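# Stand the folded letter upright in the red-board rack slot

## Task

Set the folded letter upright in the rack slot between the two red boards, resting on the floor of that slot and not crushed; the rack must stay where it is, and the mug and the pen pot must remain upright.

## Robot and tools

Robot: two arms, left_arm and right_arm, each ending in a five-finger hand. right_arm has a right hand and left_arm a mirrored left hand. Calibrated base positions in the scene frame: left_arm (+0.041, +0.326, 0) m, right_arm (+0.004, -0.227, 0) m, both turned almost not at all about z. A camera stand is fixed behind the arms.

Frames. Scene frame: origin at table-top height, halfway between the nominal bases; +z up, +x out over the table, +y toward left_arm. Fixed cameras and the table use it. Each arm reports its hand pose, velocities and targets in its own base frame. Motion offsets are taken along the axes of that arm's current Hand target. The hand point sits 0.15 m out from the wrist face along the fingers and 0.05 m in front of the palm: +z runs along the straight fingers, +y out of the palm, +x across the palm away from the thumb on the right hand (toward the thumb on the left). Straight fingers reach 0.06-0.07 m past it along +z and lie 0.06 m behind it along -y. A wrist bracket on the little-finger side juts out 0.10 m across the palm and can strike objects.

Row layout (shared by execute_actions and move): one flat list of 28 numbers, each in [-1, 1], covering both arms even if one is idle. Order: left dx, dy, dz, rx, ry, rz; left little, ring, middle, index, thumb_bend, thumb_turn, force_limit, speed; then the same 14 for the right arm. dx..rz are offsets, not poses: 1.0 equals 0.6 m or 180 degrees, and rx, ry, rz form one rotation vector, all measured from the Hand target at the start of the action or move. Repeating an offset moves further. Six zeros re-request the current Hand target. Finger and thumb numbers are absolute targets: +1 open/straight, -1 curled. thumb_turn +1 puts the thumb beside the palm, -1 opposite the fingers. force_limit maps -1..+1 to about 0..10 N at the fingertip (15 N for the two thumb motors). speed rises from near zero at -1 to full at +0.48 and stays full above; use -0.94 or lower for a gentle close. To leave a hand unchanged, resend the last eight hand numbers you actually sent it; if none yet this scene, send its hand_measured six values plus hand_force_limit and hand_speed.

execute_actions(actions, cameras): actions is a list of actions; each is a table of up to 15 rows, one row per 1/30 s step; a short table repeats its last row. Every row in an action is an offset from that action's starting Hand target. cameras: list of names, ["all"], or []; images come by default only when actions is empty.

move(target, speed, blend, blocking, cameras): target is one row or up to 15 rows, every row an offset from the same starting Hand targets (not chained). Straight-line paths, all finishing together, at least 0.5 s, cut off at 10 s. speed: m/s, 0.002 to 4.3, default 0.25 (turning up to twice that in rad/s); one value or one per target. blend: corner rounding in metres, 0 means stop at each target. blocking=false returns after about 0.5 s while motion continues. Paths do not avoid obstacles or the other arm. The result adds a move: line with the ending (done, off_target, moving, held, fault) and limits (paced = commanded pose was clipped, held = steps withheld).

wait(seconds 0 to 10) lets the scene run with commands held. stop brakes a running move. zoom_image(camera, region [x0, y0, x1, y1], max 504x504 pixels) enlarges part of the newest image from cam_head_left, cam_head_right, cam_high, cam_low, cam_left_wrist or cam_right_wrist (all 504x504). show_instructions displays reference pages. finished_scene(scene) closes the current scene, given its number; irreversible.

Results: end_effector_position (m) and end_effector_quat_wxyz per arm in its base frame; Hand target (the last commanded pose after clipping, from which next offsets count); joint positions, velocities (may read within noise) and torques (include gravity, offsets, noise); hand_measured, hand_stopped_by (moving, target, force, stalled, fault) and hand_load_n (positive = finger pushed open), in motor order; motor temperatures; the scene number last.

Behaviour to expect: the arm tracks loosely and often rests 1-3 cm (sometimes 5 cm) short, usually low; sending the remaining distance closes it. Orientation commands are clipped to within 40 degrees of the current orientation each step. Small turns can shift the hand point noticeably. Avoid paths near an arm's own base; go around. A finger blocked early keeps pushing, then locks; to grip harder raise force_limit and send a more-closed target; to release send a more-open one. The hand encloses objects 0.035-0.065 m thick with the thumb in front; a thin folded letter needs a thumb-to-index pinch since curled fingers alone do not reach the palm.

Avoid: dropping or releasing a moving object, fast contact, pressing hard into the table or rack, the two hands touching or one gripping the other's fingers, overloading fingers, knocking anything off the work area, tipping the mug or pen pot, moving the rack, and crushing the letter. Motors heat when holding loads, stretched out or straining; at 85 °C a MOTOR HOT line appears, at 100 °C that arm drops for 30-60 s. Loose objects may occasionally get nudged by outside pushes.

Each tool is called after "Request:" as a command line: name --argument value for each argument, lists and objects as JSON in quotes; but a table of rows of numbers goes row by row, as --pt "numbers of a row", without its own name.

Reference images:

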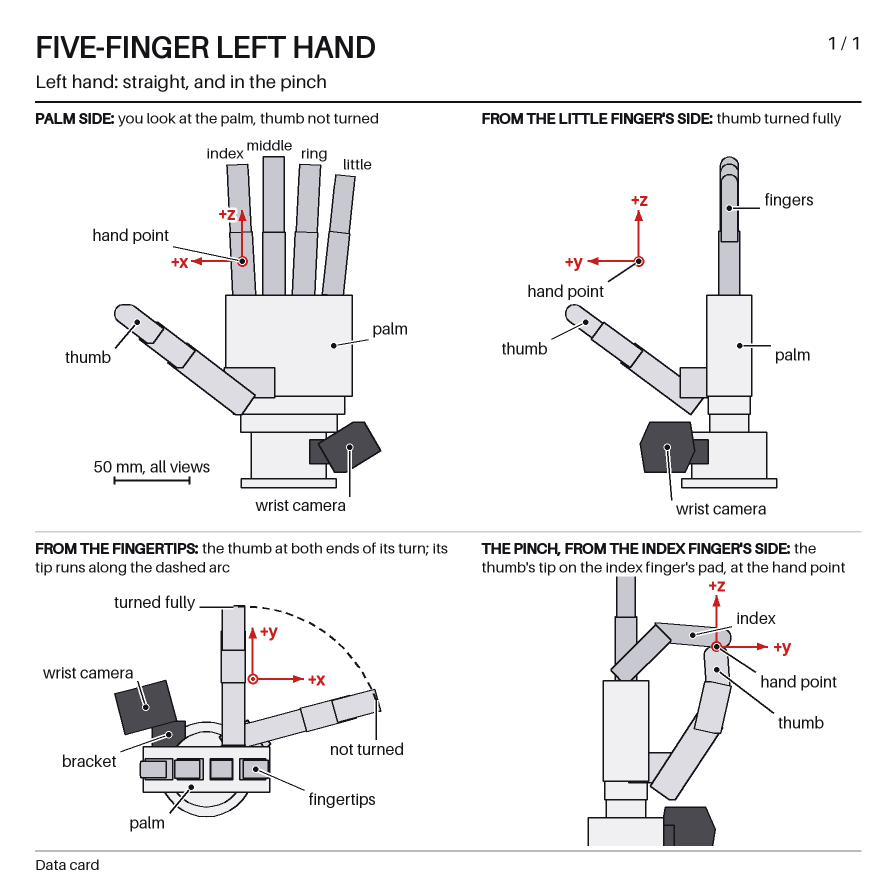

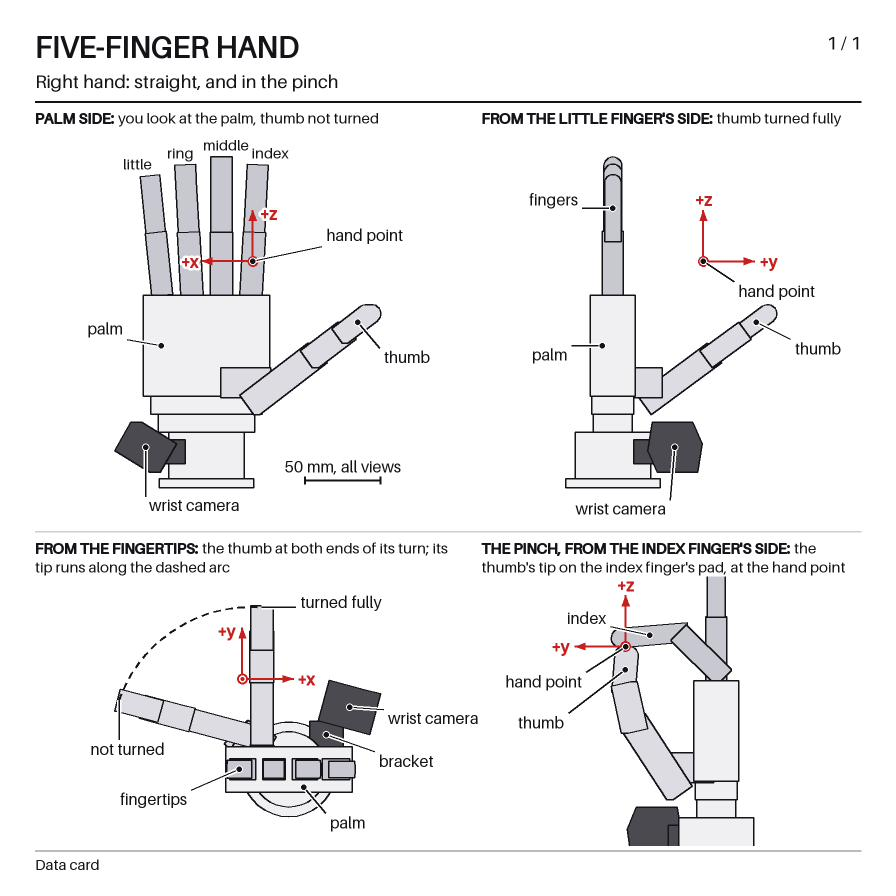

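## Session

Request:
execute_actions --actions '[]'

Scene clock: 0.00 s.
left_arm: end_effector_position=(+0.4843, +0.0487, +0.1958) hand_measured=(+1.000, +1.000, +1.000, +1.000, +1.000, +1.000) hand_load_n=(+0.0, +0.0, +0.0, +0.0, +0.0, +0.0) hand_stopped_by=(target, target, target, target, target, target) hand_force_limit=0.00 hand_speed=-0.80 end_effector_quat_wxyz=(+0.757, +0.126, +0.636, +0.082) | right_arm: end_effector_position=(+0.5491, +0.2554, +0.3890) hand_measured=(+1.000, +1.000, +1.000, +1.000, +1.000, +1.000) hand_load_n=(+0.0, +0.0, +0.0, +0.0, +0.0, +0.0) hand_stopped_by=(target, target, target, target, target, target) hand_force_limit=0.00 hand_speed=-0.80 end_effector_quat_wxyz=(+0.224, +0.869, +0.000, +0.440)
Joint positions: left_arm=[0 1.487 0.333 1.316 0.087 1.861] | right_arm=[0.738 1.783 1.956 -1.206 0.932 -1.109]
Joint velocities: within noise
Joint torques (N m): no reading
Motor temperatures (°C): left_arm=[26 25 26 24 26 25] | right_arm=[25 25 25 25 23 26]
Heat: left arm: hottest waist 26 °C; right arm: hottest wrist roll 26 °C.
Hand target: left_arm +0.4883, +0.0487, +0.2055; +0.765, +0.125, +0.626, +0.083 | right_arm +0.5514, +0.2576, +0.3977; +0.217, +0.867, -0.005, +0.448

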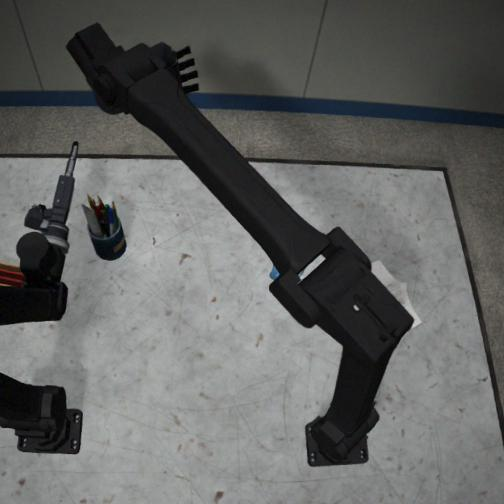

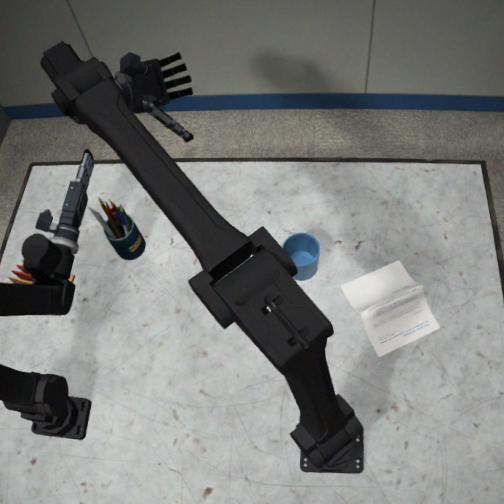

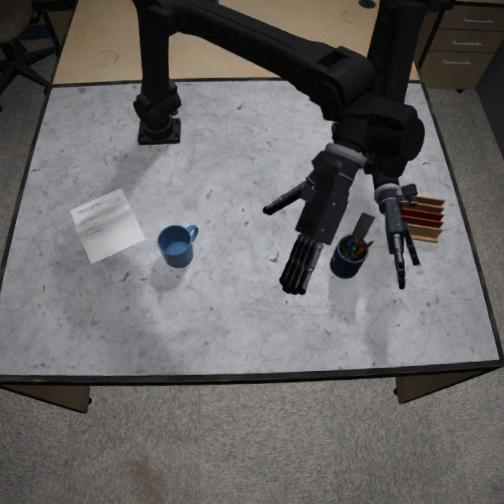

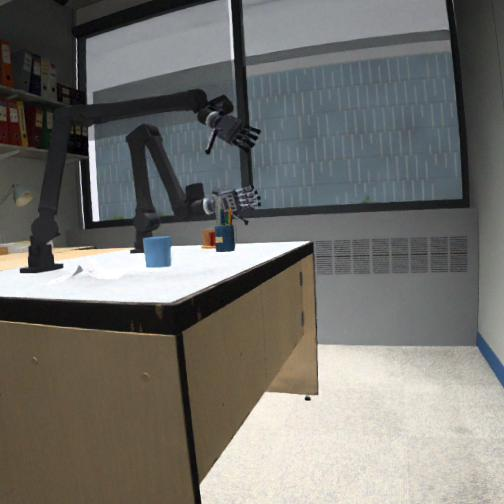

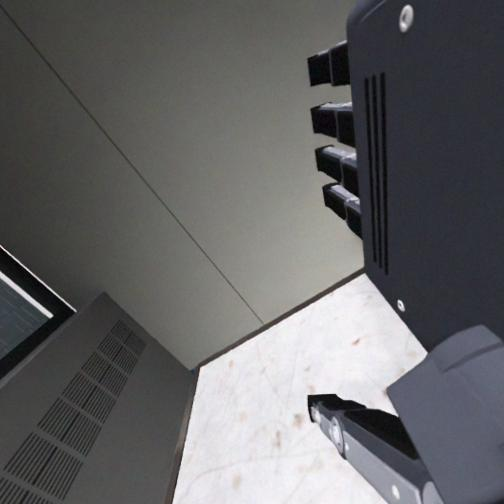

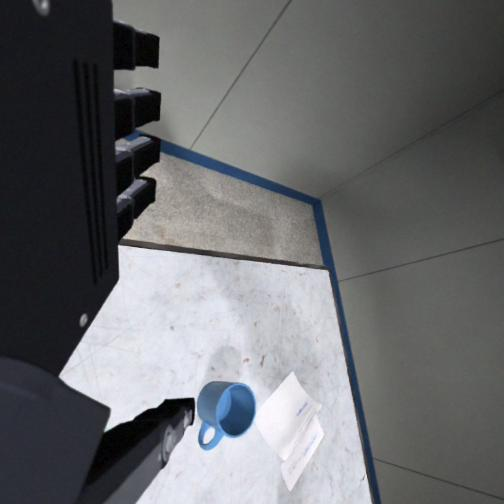

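Request:
zoom_image --camera "cam_high" --region '[40, 160, 220, 300]'

Request:
zoom_image --camera "cam_high" --region '[320, 150, 480, 300]'

Request:
zoom_image --camera "cam_low" --region '[30, 190, 280, 320]'

Request:
zoom_image --camera "cam_head_right" --region '[320, 240, 460, 370]'

Scaled by 2.800 from the camera's 504x504 image, which has a finer 720x720 frame.

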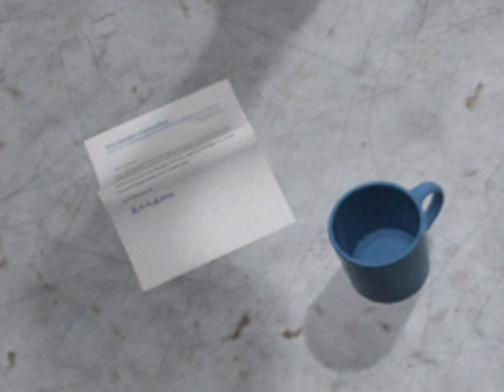

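Scaled by 3.150 from the camera's 504x504 image, which has a finer 720x720 frame.

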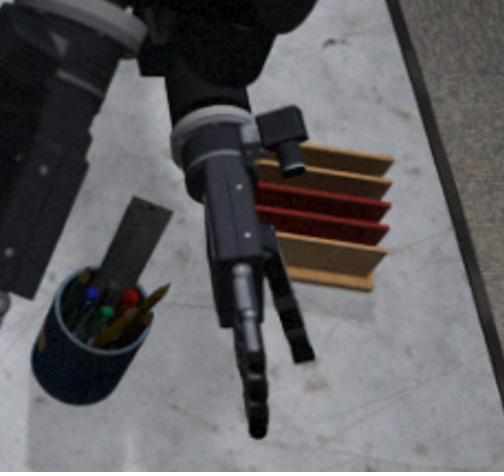

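Scaled by 2.016 from the camera's 504x504 image, which has a finer 720x720 frame.

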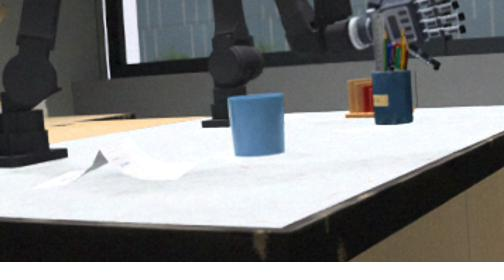

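Scaled by 3.600 from the camera's 504x504 image, which has a finer 720x720 frame.

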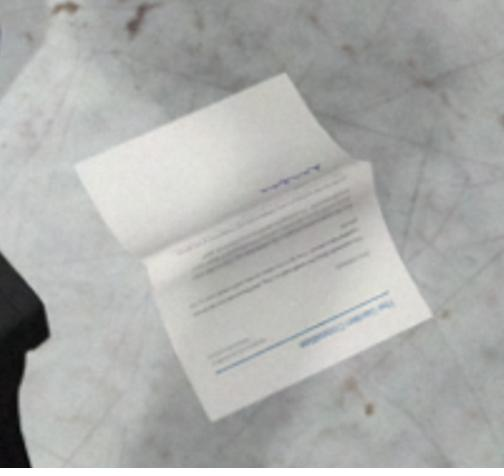

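Request:
move --target '[0,0,0,0,0,0,1,1,1,1,1,1,0,-0.8,-0.5535,0.5821,-0.0036,0.0763,-0.2453,0.4264,1,1,1,1,1,1,0,-0.8]' --speed 0.3 --cameras '["all"]'

Scene clock: 5.37 s.
left_arm: end_effector_position=(+0.4843, +0.0487, +0.1958) hand_measured=(+1.000, +1.000, +1.000, +1.000, +1.000, +1.000) hand_load_n=(+0.0, +0.0, +0.0, +0.0, +0.0, +0.0) hand_stopped_by=(target, target, target, target, target, target) hand_force_limit=0.00 hand_speed=-0.80 end_effector_quat_wxyz=(+0.757, +0.126, +0.636, +0.082) | right_arm: end_effector_position=(+0.2818, -0.1222, +0.2748) hand_measured=(+1.000, +1.000, +1.000, +1.000, +1.000, +1.000) hand_load_n=(+0.0, +0.0, +0.0, +0.0, +0.0, +0.0) hand_stopped_by=(target, target, target, target, target, target) hand_force_limit=0.00 hand_speed=-0.80 end_effector_quat_wxyz=(-0.212, +0.786, -0.559, +0.158)
Joint positions: left_arm=[0 1.487 0.333 1.316 0.087 1.861] | right_arm=[-0.588 1.05 1.18 -1.348 -0.411 -0.847]
Joint torques (N m): left_arm=[-0.85 -8 4.31 1.91 -0.05 0.03] | right_arm=[0.67 -5.07 9.32 0.12 -0.38 0]
Heat: left arm: hottest waist 26 °C; right arm: hottest wrist roll 26 °C.
Hand target: left_arm +0.4883, +0.0487, +0.2055; +0.765, +0.125, +0.626, +0.083 | right_arm +0.2801, -0.1196, +0.2697; -0.212, +0.791, -0.554, +0.148
Off the commanded pose: left_arm 0.010 m, 1 deg | right_arm 0.006 m, 1 deg.
move: done

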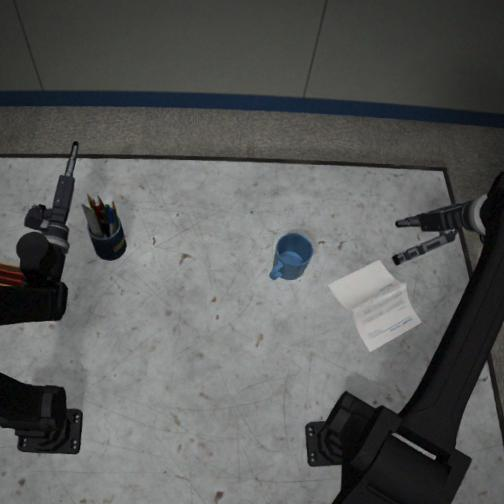

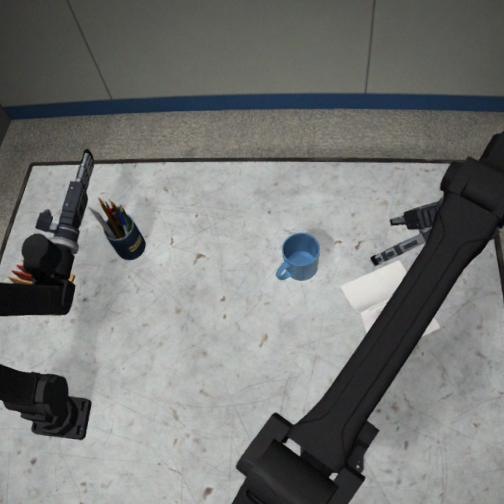

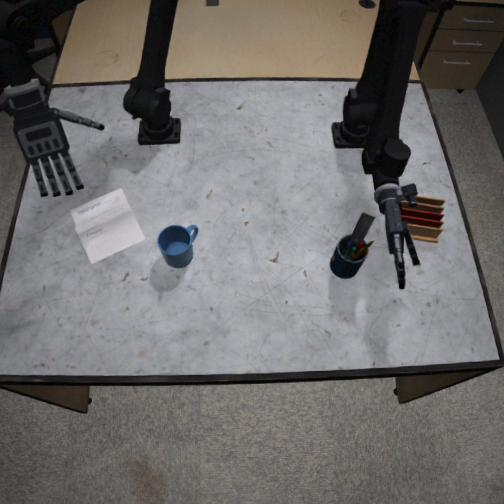

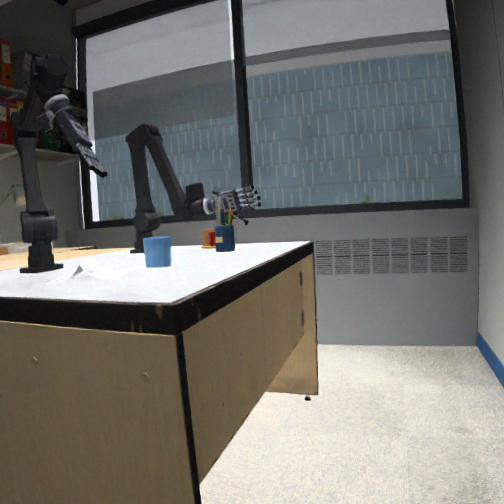

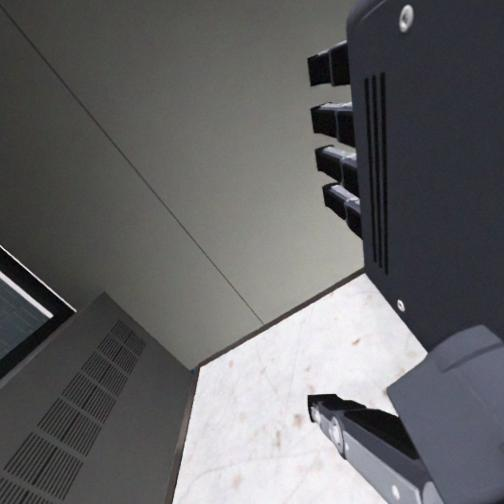

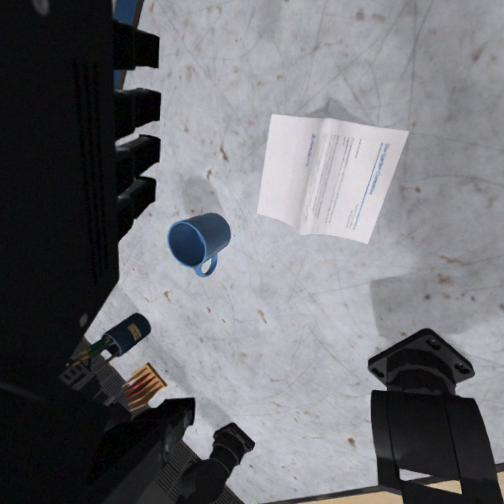

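Request:
zoom_image --camera "cam_right_wrist" --region '[230, 80, 430, 270]'

Request:
zoom_image --camera "cam_low" --region '[30, 230, 180, 300]'

Request:
zoom_image --camera "cam_head_left" --region '[310, 240, 440, 370]'

Scaled by 2.520 from the camera's 504x504 image, which has a finer 720x720 frame.

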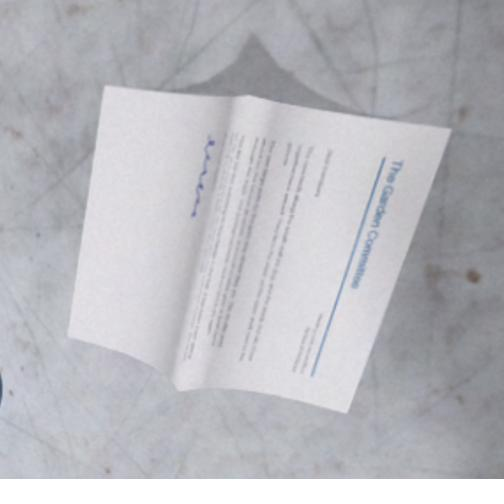

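Scaled by 3.360 from the camera's 504x504 image, which has a finer 720x720 frame.

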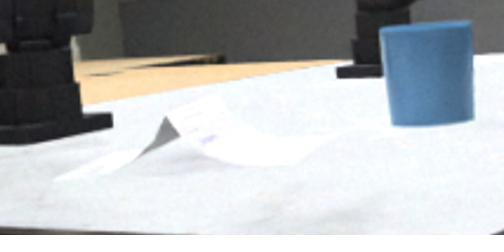

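Scaled by 3.877 from the camera's 504x504 image, which has a finer 720x720 frame.

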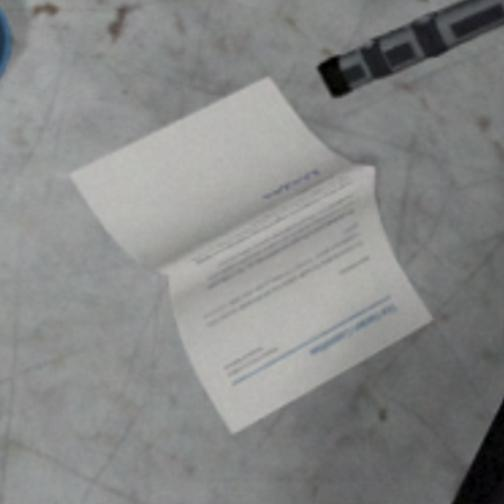

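Request:
move --pt "-0.19 0.1043 -0.0488 0 0 0 1 1 1 1 1 1 0 -0.8 0 0 0 0 0 0 1 1 1 1 1 1 0 -0.8" --pt "-0.1395 0.2780 -0.3 -0.1861 0.4056 -0.4730 1 1 1 1 1 1 0 -0.8 0 0 0 0 0 0 1 1 1 1 1 1 0 -0.8" --speed 0.3 --blend 0.04 --cameras '["all"]'

Scene clock: 11.47 s.
left_arm: end_effector_position=(+0.2920, +0.1929, +0.2768) hand_measured=(+1.000, +1.000, +1.000, +1.000, +1.000, +1.000) hand_load_n=(+0.0, +0.0, +0.0, +0.0, +0.0, +0.0) hand_stopped_by=(target, target, target, target, target, target) hand_force_limit=0.00 hand_speed=-0.80 end_effector_quat_wxyz=(+0.125, -0.557, +0.793, -0.212) | right_arm: end_effector_position=(+0.2818, -0.1222, +0.2748) hand_measured=(+1.000, +1.000, +1.000, +1.000, +1.000, +1.000) hand_load_n=(+0.0, +0.0, +0.0, +0.0, +0.0, +0.0) hand_stopped_by=(target, target, target, target, target, target) hand_force_limit=0.00 hand_speed=-0.80 end_effector_quat_wxyz=(-0.212, +0.786, -0.559, +0.158)
Joint positions: left_arm=[0.736 1.248 1.343 -1.454 0.453 1.034] | right_arm=[-0.588 1.05 1.18 -1.348 -0.411 -0.848]
Joint torques (N m): left_arm=[-0.67 -9.41 10.07 0.23 0.37 -0.08] | right_arm=[0.62 -5.13 9.35 0.12 -0.37 -0.02]
Heat: left arm: hottest elbow 27 °C; right arm: hottest elbow 26 °C.
Hand target: left_arm +0.3002, +0.1999, +0.3003; +0.149, -0.554, +0.791, -0.211 | right_arm +0.2801, -0.1196, +0.2697; -0.212, +0.791, -0.554, +0.148
Off the commanded pose: left_arm 0.026 m, 3 deg | right_arm 0.006 m, 1 deg.
move: off_target (left_arm)

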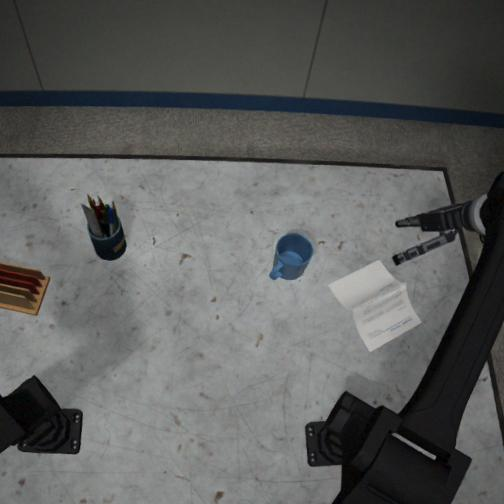

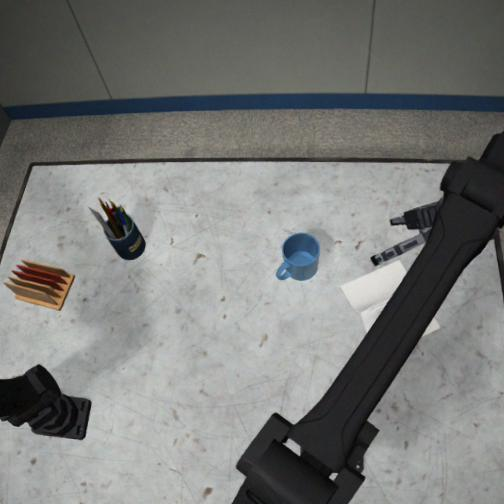

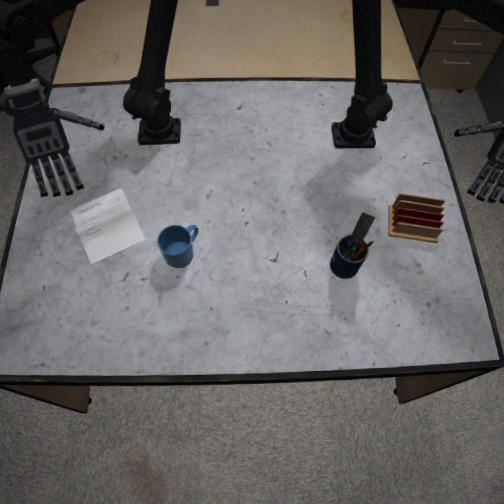

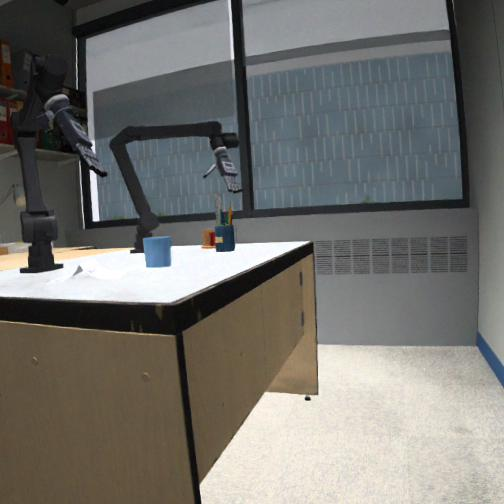

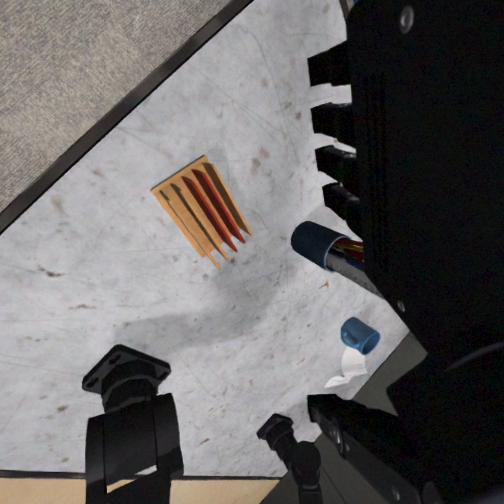

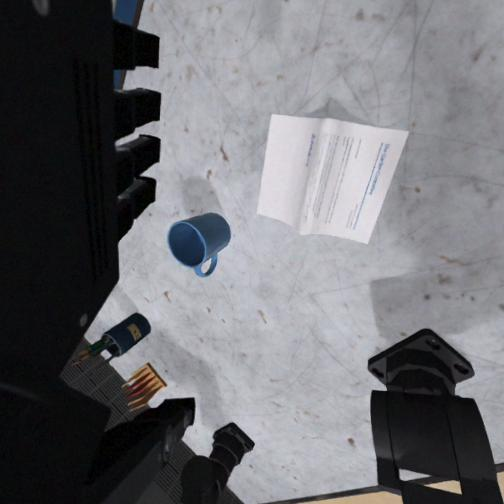

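Request:
zoom_image --camera "cam_left_wrist" --region '[130, 140, 270, 280]'

Request:
zoom_image --camera "cam_high" --region '[370, 170, 470, 270]'

Request:
zoom_image --camera "cam_head_right" --region '[0, 230, 100, 330]'

Request:
zoom_image --camera "cam_low" --region '[130, 190, 260, 280]'

Scaled by 3.600 from the camera's 504x504 image, which has a finer 720x720 frame.

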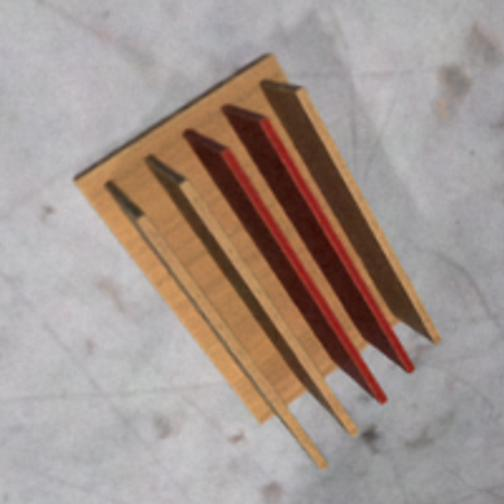

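Scaled by 5.040 from the camera's 504x504 image, which has a finer 720x720 frame.

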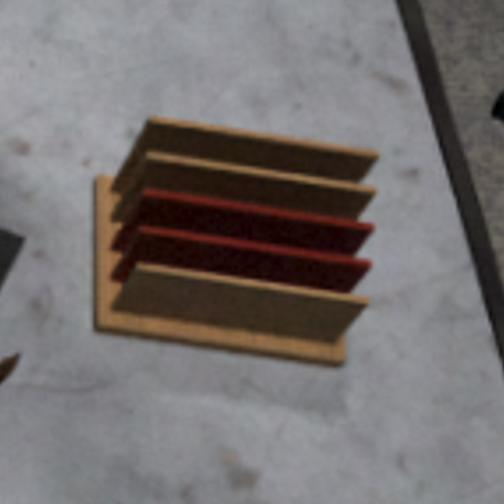

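Scaled by 5.040 from the camera's 504x504 image, which has a finer 720x720 frame.

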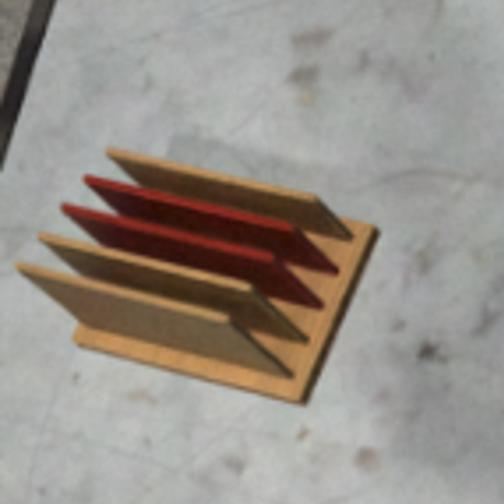

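Scaled by 3.877 from the camera's 504x504 image, which has a finer 720x720 frame.

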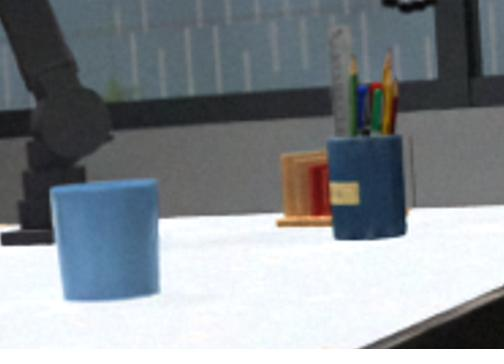

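Request:
move --target '[0,0,0,0,0,0,1,1,1,1,1,1,0,-0.8,0.0013,0.0687,0.2099,0.2222,0,0,1,1,0.5,0.5,0.4,-1,0,0]' --speed 0.25 --cameras '["all"]'

Scene clock: 15.57 s.
left_arm: end_effector_position=(+0.2920, +0.1929, +0.2768) hand_measured=(+1.000, +1.000, +1.000, +1.000, +1.000, +1.000) hand_load_n=(+0.0, +0.0, +0.0, +0.0, +0.0, +0.0) hand_stopped_by=(target, target, target, target, target, target) hand_force_limit=0.00 hand_speed=-0.80 end_effector_quat_wxyz=(+0.125, -0.557, +0.793, -0.212) | right_arm: end_effector_position=(+0.3066, -0.1101, +0.1419) hand_measured=(+1.000, +1.000, +0.500, +0.500, +0.400, -1.000) hand_load_n=(+0.0, +0.0, -0.5, +0.0, +0.0, +0.0) hand_stopped_by=(target, target, target, target, target, target) hand_force_limit=0.00 hand_speed=0.00 end_effector_quat_wxyz=(-0.468, +0.676, -0.465, +0.329)
Joint positions: left_arm=[0.736 1.248 1.343 -1.454 0.453 1.034] | right_arm=[-0.864 0.952 0.524 -0.388 -1.079 -0.764]
Joint torques (N m): left_arm=[-0.85 -9 10.02 0.18 0.37 -0.11] | right_arm=[-0.15 -3.25 9.05 1.24 -0.62 0.24]
Heat: left arm: hottest elbow 28 °C; right arm: hottest elbow 27 °C.
Hand target: left_arm +0.3002, +0.1999, +0.3003; +0.149, -0.554, +0.791, -0.211 | right_arm +0.3061, -0.1110, +0.1399; -0.470, +0.671, -0.470, +0.329
Off the commanded pose: left_arm 0.026 m, 3 deg | right_arm 0.002 m, 1 deg.
move: off_target (left_arm)

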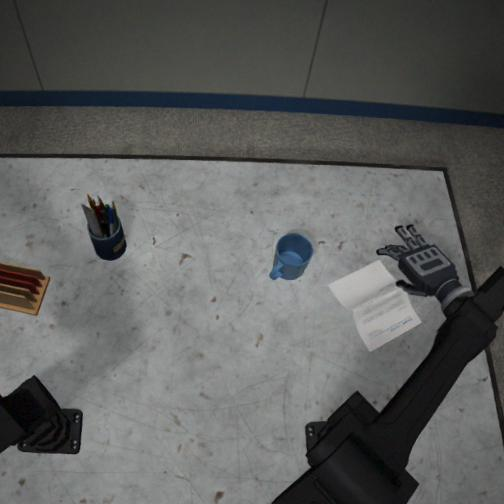

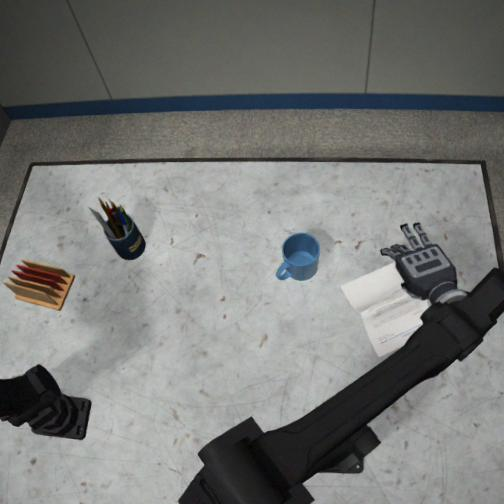

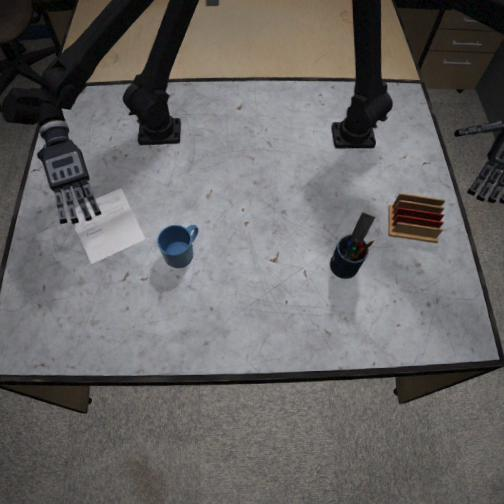

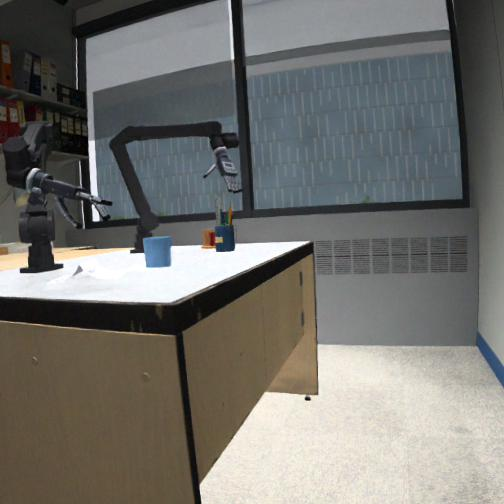

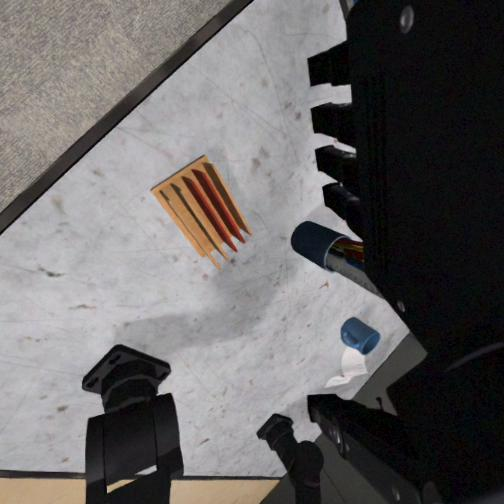

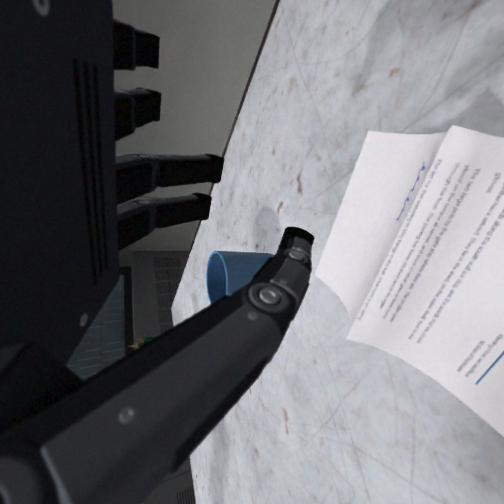

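Request:
zoom_image --camera "cam_high" --region '[30, 110, 160, 270]'

Request:
zoom_image --camera "cam_right_wrist" --region '[120, 100, 504, 484]'

Request:
zoom_image --camera "cam_low" --region '[0, 110, 190, 300]'

Scaled by 3.150 from the camera's 504x504 image, which has a finer 720x720 frame.

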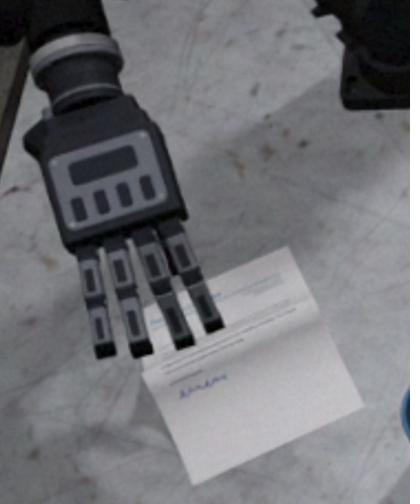

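Scaled by 1.312 from the camera's 504x504 image, which has a finer 720x720 frame.

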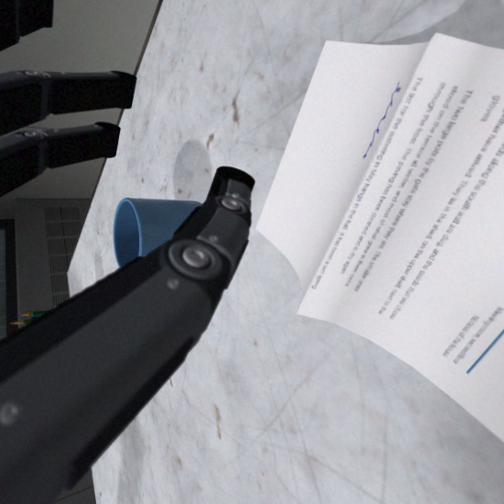

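Scaled by 2.653 from the camera's 504x504 image, which has a finer 720x720 frame.

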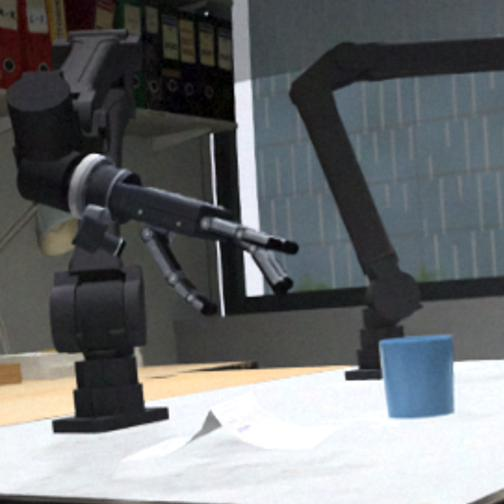

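Request:
move --target '[0,0,0,0,0,0,1,1,1,1,1,1,0,-0.8,0,0.0783,0.0285,0,0,0,1,1,0.5,0.5,0.4,-1,0,0]' --speed 0.15 --cameras '["cam_high","cam_low","cam_right_wrist"]'

Request:
zoom_image --camera "cam_high" --region '[30, 110, 160, 270]'

Request:
zoom_image --camera "cam_low" --region '[0, 150, 150, 300]'

Scene clock: 16.93 s.
left_arm: end_effector_position=(+0.2920, +0.1929, +0.2768) hand_measured=(+1.000, +1.000, +1.000, +1.000, +1.000, +1.000) hand_load_n=(-0.5, +0.0, +0.0, +0.0, +0.0, +0.0) hand_stopped_by=(target, target, target, target, target, target) hand_force_limit=0.00 hand_speed=-0.80 end_effector_quat_wxyz=(+0.125, -0.557, +0.793, -0.212) | right_arm: end_effector_position=(+0.3063, -0.1098, +0.0904) hand_measured=(+1.000, +1.000, +0.500, +0.500, +0.400, -1.000) hand_load_n=(+0.0, +0.5, +0.0, +0.0, +0.0, +0.0) hand_stopped_by=(target, target, target, target, target, target) hand_force_limit=0.00 hand_speed=0.00 end_effector_quat_wxyz=(-0.469, +0.675, -0.466, +0.327)
Joint positions: left_arm=[0.736 1.248 1.343 -1.454 0.453 1.034] | right_arm=[-0.864 1.065 0.43 -0.187 -1.08 -0.763]
Joint torques (N m): left_arm=[-0.62 -9.17 10.04 0.16 0.36 -0.11] | right_arm=[-0.26 -4.19 8.23 1.11 -0.58 0.23]
Heat: left arm: hottest elbow 28 °C; right arm: hottest elbow 27 °C.
Hand target: left_arm +0.3002, +0.1999, +0.3003; +0.149, -0.554, +0.791, -0.211 | right_arm +0.3060, -0.1108, +0.0898; -0.470, +0.671, -0.470, +0.329
Off the commanded pose: left_arm 0.026 m, 3 deg | right_arm 0.001 m, 1 deg.
move: off_target (left_arm)
Images, in order (width x height): cam_high 504x504, cam_low 504x504, cam_right_wrist 504x504.

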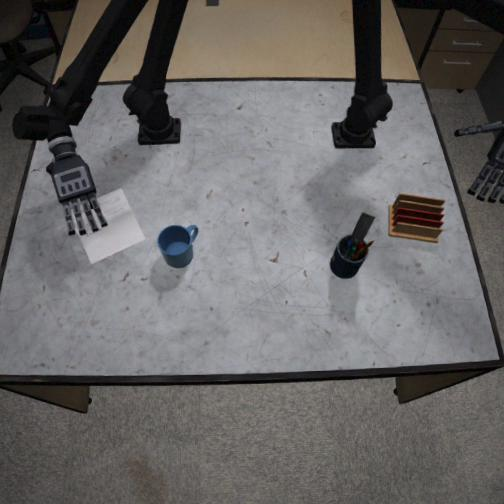

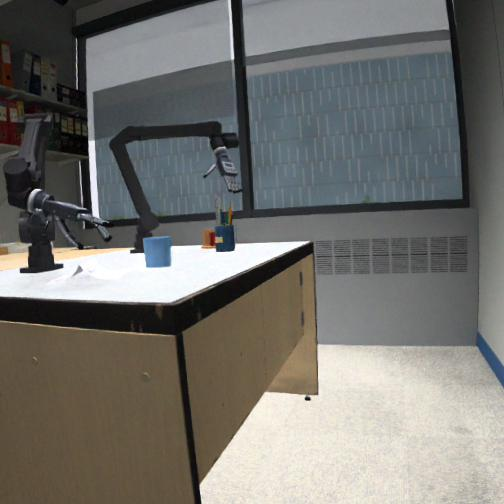

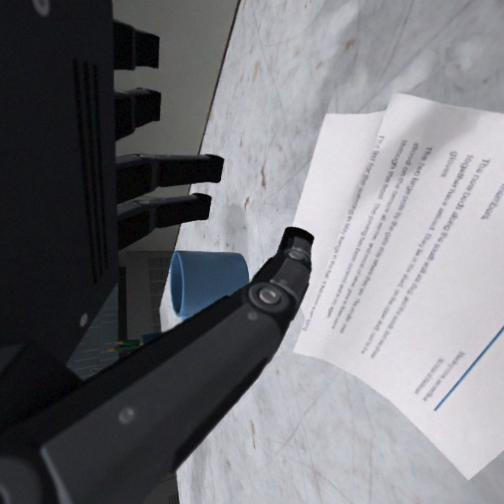

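Scaled by 3.150 from the camera's 504x504 image, which has a finer 720x720 frame.

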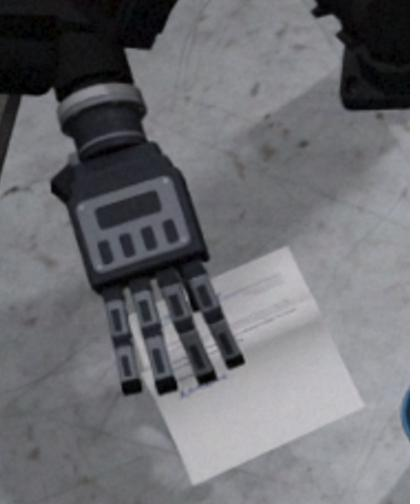

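Scaled by 3.360 from the camera's 504x504 image, which has a finer 720x720 frame.

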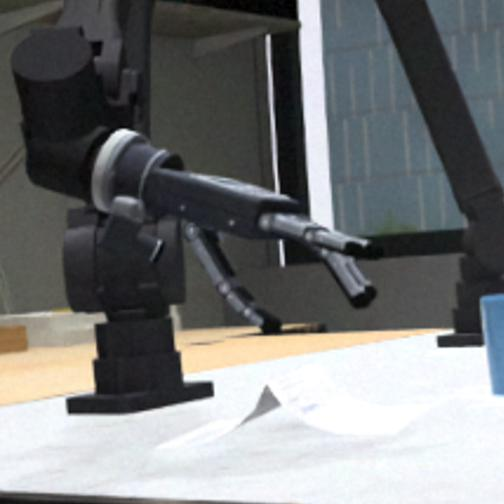

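Request:
move --target '[0,0,0,0,0,0,1,1,1,1,1,1,0,-0.8,0,0.0705,0.0256,0,0,0,1,1,0.5,0.5,0.4,-1,0,0]' --speed 0.12 --cameras '["cam_high","cam_low","cam_right_wrist"]'

Request:
zoom_image --camera "cam_high" --region '[30, 110, 160, 270]'

Request:
zoom_image --camera "cam_low" --region '[0, 150, 150, 300]'

Scene clock: 18.57 s.
left_arm: end_effector_position=(+0.2920, +0.1929, +0.2768) hand_measured=(+1.000, +1.000, +1.000, +1.000, +1.000, +1.000) hand_load_n=(+0.0, +0.0, +0.0, +0.0, -0.5, +0.0) hand_stopped_by=(target, target, target, target, target, target) hand_force_limit=0.00 hand_speed=-0.80 end_effector_quat_wxyz=(+0.125, -0.557, +0.793, -0.212) | right_arm: end_effector_position=(+0.3069, -0.1105, +0.0457) hand_measured=(+1.000, +1.000, +0.500, +0.500, +0.400, -1.000) hand_load_n=(+0.0, +0.0, +0.0, +0.0, +0.0, +0.0) hand_stopped_by=(target, target, target, target, target, target) hand_force_limit=0.00 hand_speed=0.00 end_effector_quat_wxyz=(-0.469, +0.675, -0.466, +0.328)
Joint positions: left_arm=[0.736 1.248 1.343 -1.454 0.453 1.034] | right_arm=[-0.864 1.211 0.367 0.024 -1.08 -0.763]
Joint torques (N m): left_arm=[-0.73 -9 10.04 0.14 0.36 -0.1] | right_arm=[-0.03 -4.95 6.78 1.18 -0.57 0.23]
Heat: left arm: hottest elbow 29 °C; right arm: hottest elbow 27 °C.
Hand target: left_arm +0.3002, +0.1999, +0.3003; +0.149, -0.554, +0.791, -0.211 | right_arm +0.3060, -0.1109, +0.0450; -0.470, +0.671, -0.470, +0.329
Off the commanded pose: left_arm 0.026 m, 3 deg | right_arm 0.001 m, 1 deg.
move: off_target (left_arm)
Images, in order (width x height): cam_high 504x504, cam_low 504x504, cam_right_wrist 504x504.

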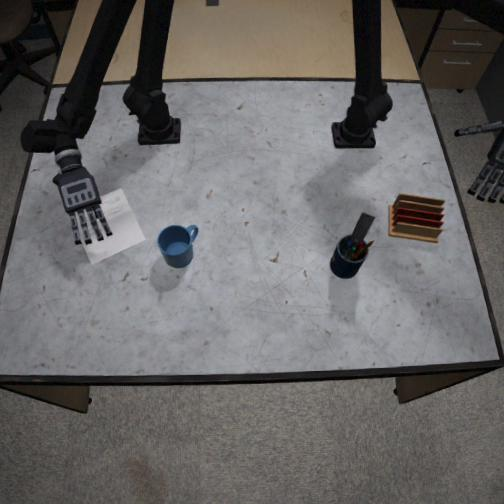

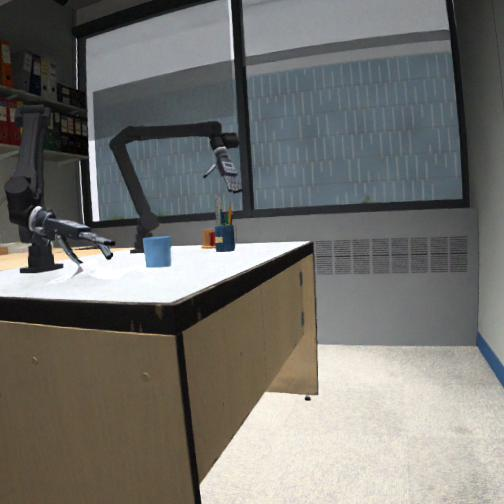

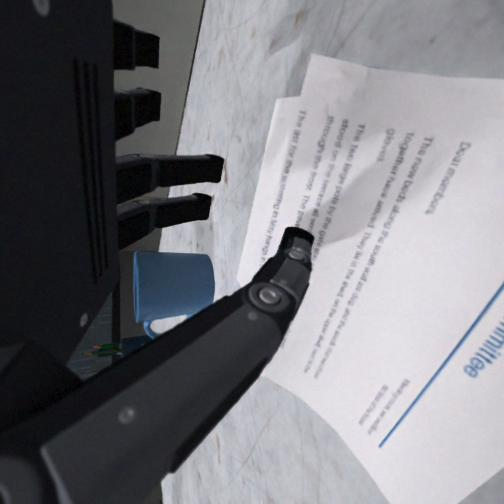

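Scaled by 3.150 from the camera's 504x504 image, which has a finer 720x720 frame.

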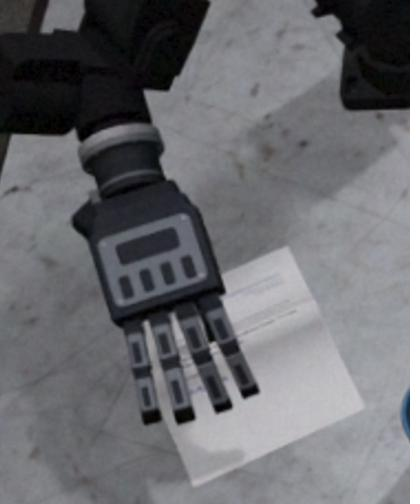

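Scaled by 3.360 from the camera's 504x504 image, which has a finer 720x720 frame.

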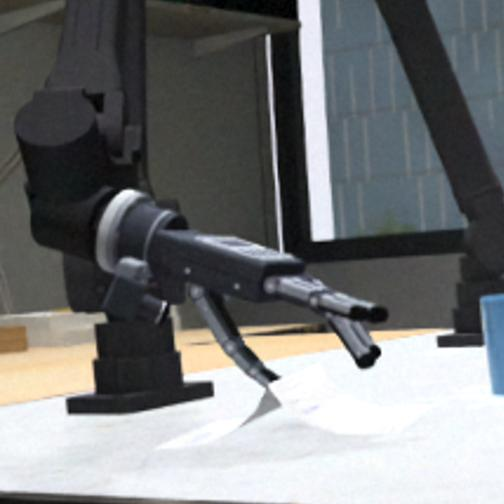

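Request:
move --target '[0,0,0,0,0,0,1,1,1,1,1,1,0,-0.8,0,0.028,-0.004,0,0,0,1,1,0.5,0.5,0.4,-1,0,0]' --speed 0.08 --cameras '["cam_low","cam_right_wrist"]'

Request:
zoom_image --camera "cam_low" --region '[0, 200, 130, 300]'

Scene clock: 19.73 s.
left_arm: end_effector_position=(+0.2920, +0.1929, +0.2768) hand_measured=(+1.000, +1.000, +1.000, +1.000, +1.000, +1.000) hand_load_n=(+0.0, -0.5, +0.0, +0.0, +0.0, +0.0) hand_stopped_by=(target, target, target, target, target, target) hand_force_limit=0.00 hand_speed=-0.80 end_effector_quat_wxyz=(+0.125, -0.557, +0.793, -0.212) | right_arm: end_effector_position=(+0.2999, -0.1122, +0.0331) hand_measured=(+1.000, +1.000, +0.500, +0.500, +0.400, -1.000) hand_load_n=(+0.0, +0.0, +0.0, +0.0, +0.0, +0.0) hand_stopped_by=(target, target, target, target, target, target) hand_force_limit=0.00 hand_speed=0.00 end_effector_quat_wxyz=(-0.473, +0.669, -0.473, +0.324)
Joint positions: left_arm=[0.736 1.248 1.343 -1.454 0.453 1.034] | right_arm=[-0.892 1.255 0.353 0.048 -1.098 -0.783]
Joint torques (N m): left_arm=[-0.85 -9.05 10.06 0.2 0.37 -0.1] | right_arm=[-0.26 -4.54 6.2 1.2 -0.66 -0.02]
Heat: left arm: hottest elbow 29 °C; right arm: hottest elbow 27 °C.
Hand target: left_arm +0.3002, +0.1999, +0.3003; +0.149, -0.554, +0.791, -0.211 | right_arm +0.2984, -0.1135, +0.0299; -0.470, +0.671, -0.470, +0.329
Off the commanded pose: left_arm 0.026 m, 3 deg | right_arm 0.004 m, 1 deg.
move: off_target (left_arm)
Images, in order (width x height): cam_low 504x504, cam_right_wrist 504x504.

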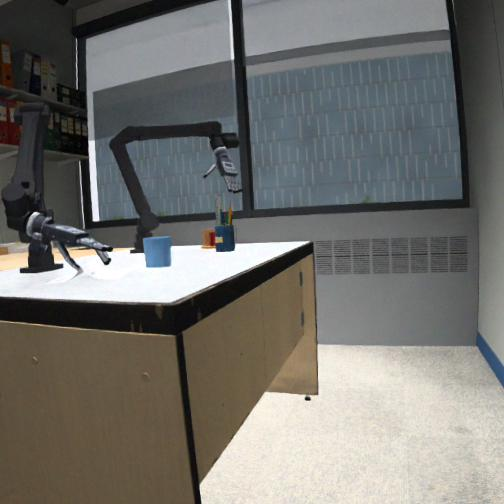

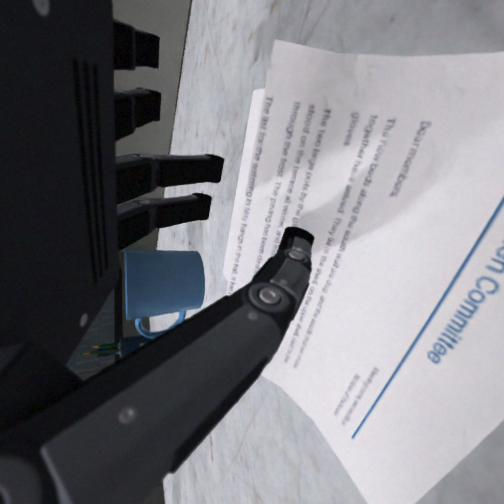

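Scaled by 3.877 from the camera's 504x504 image, which has a finer 720x720 frame.

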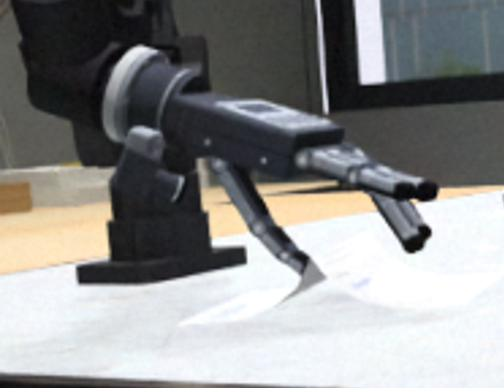

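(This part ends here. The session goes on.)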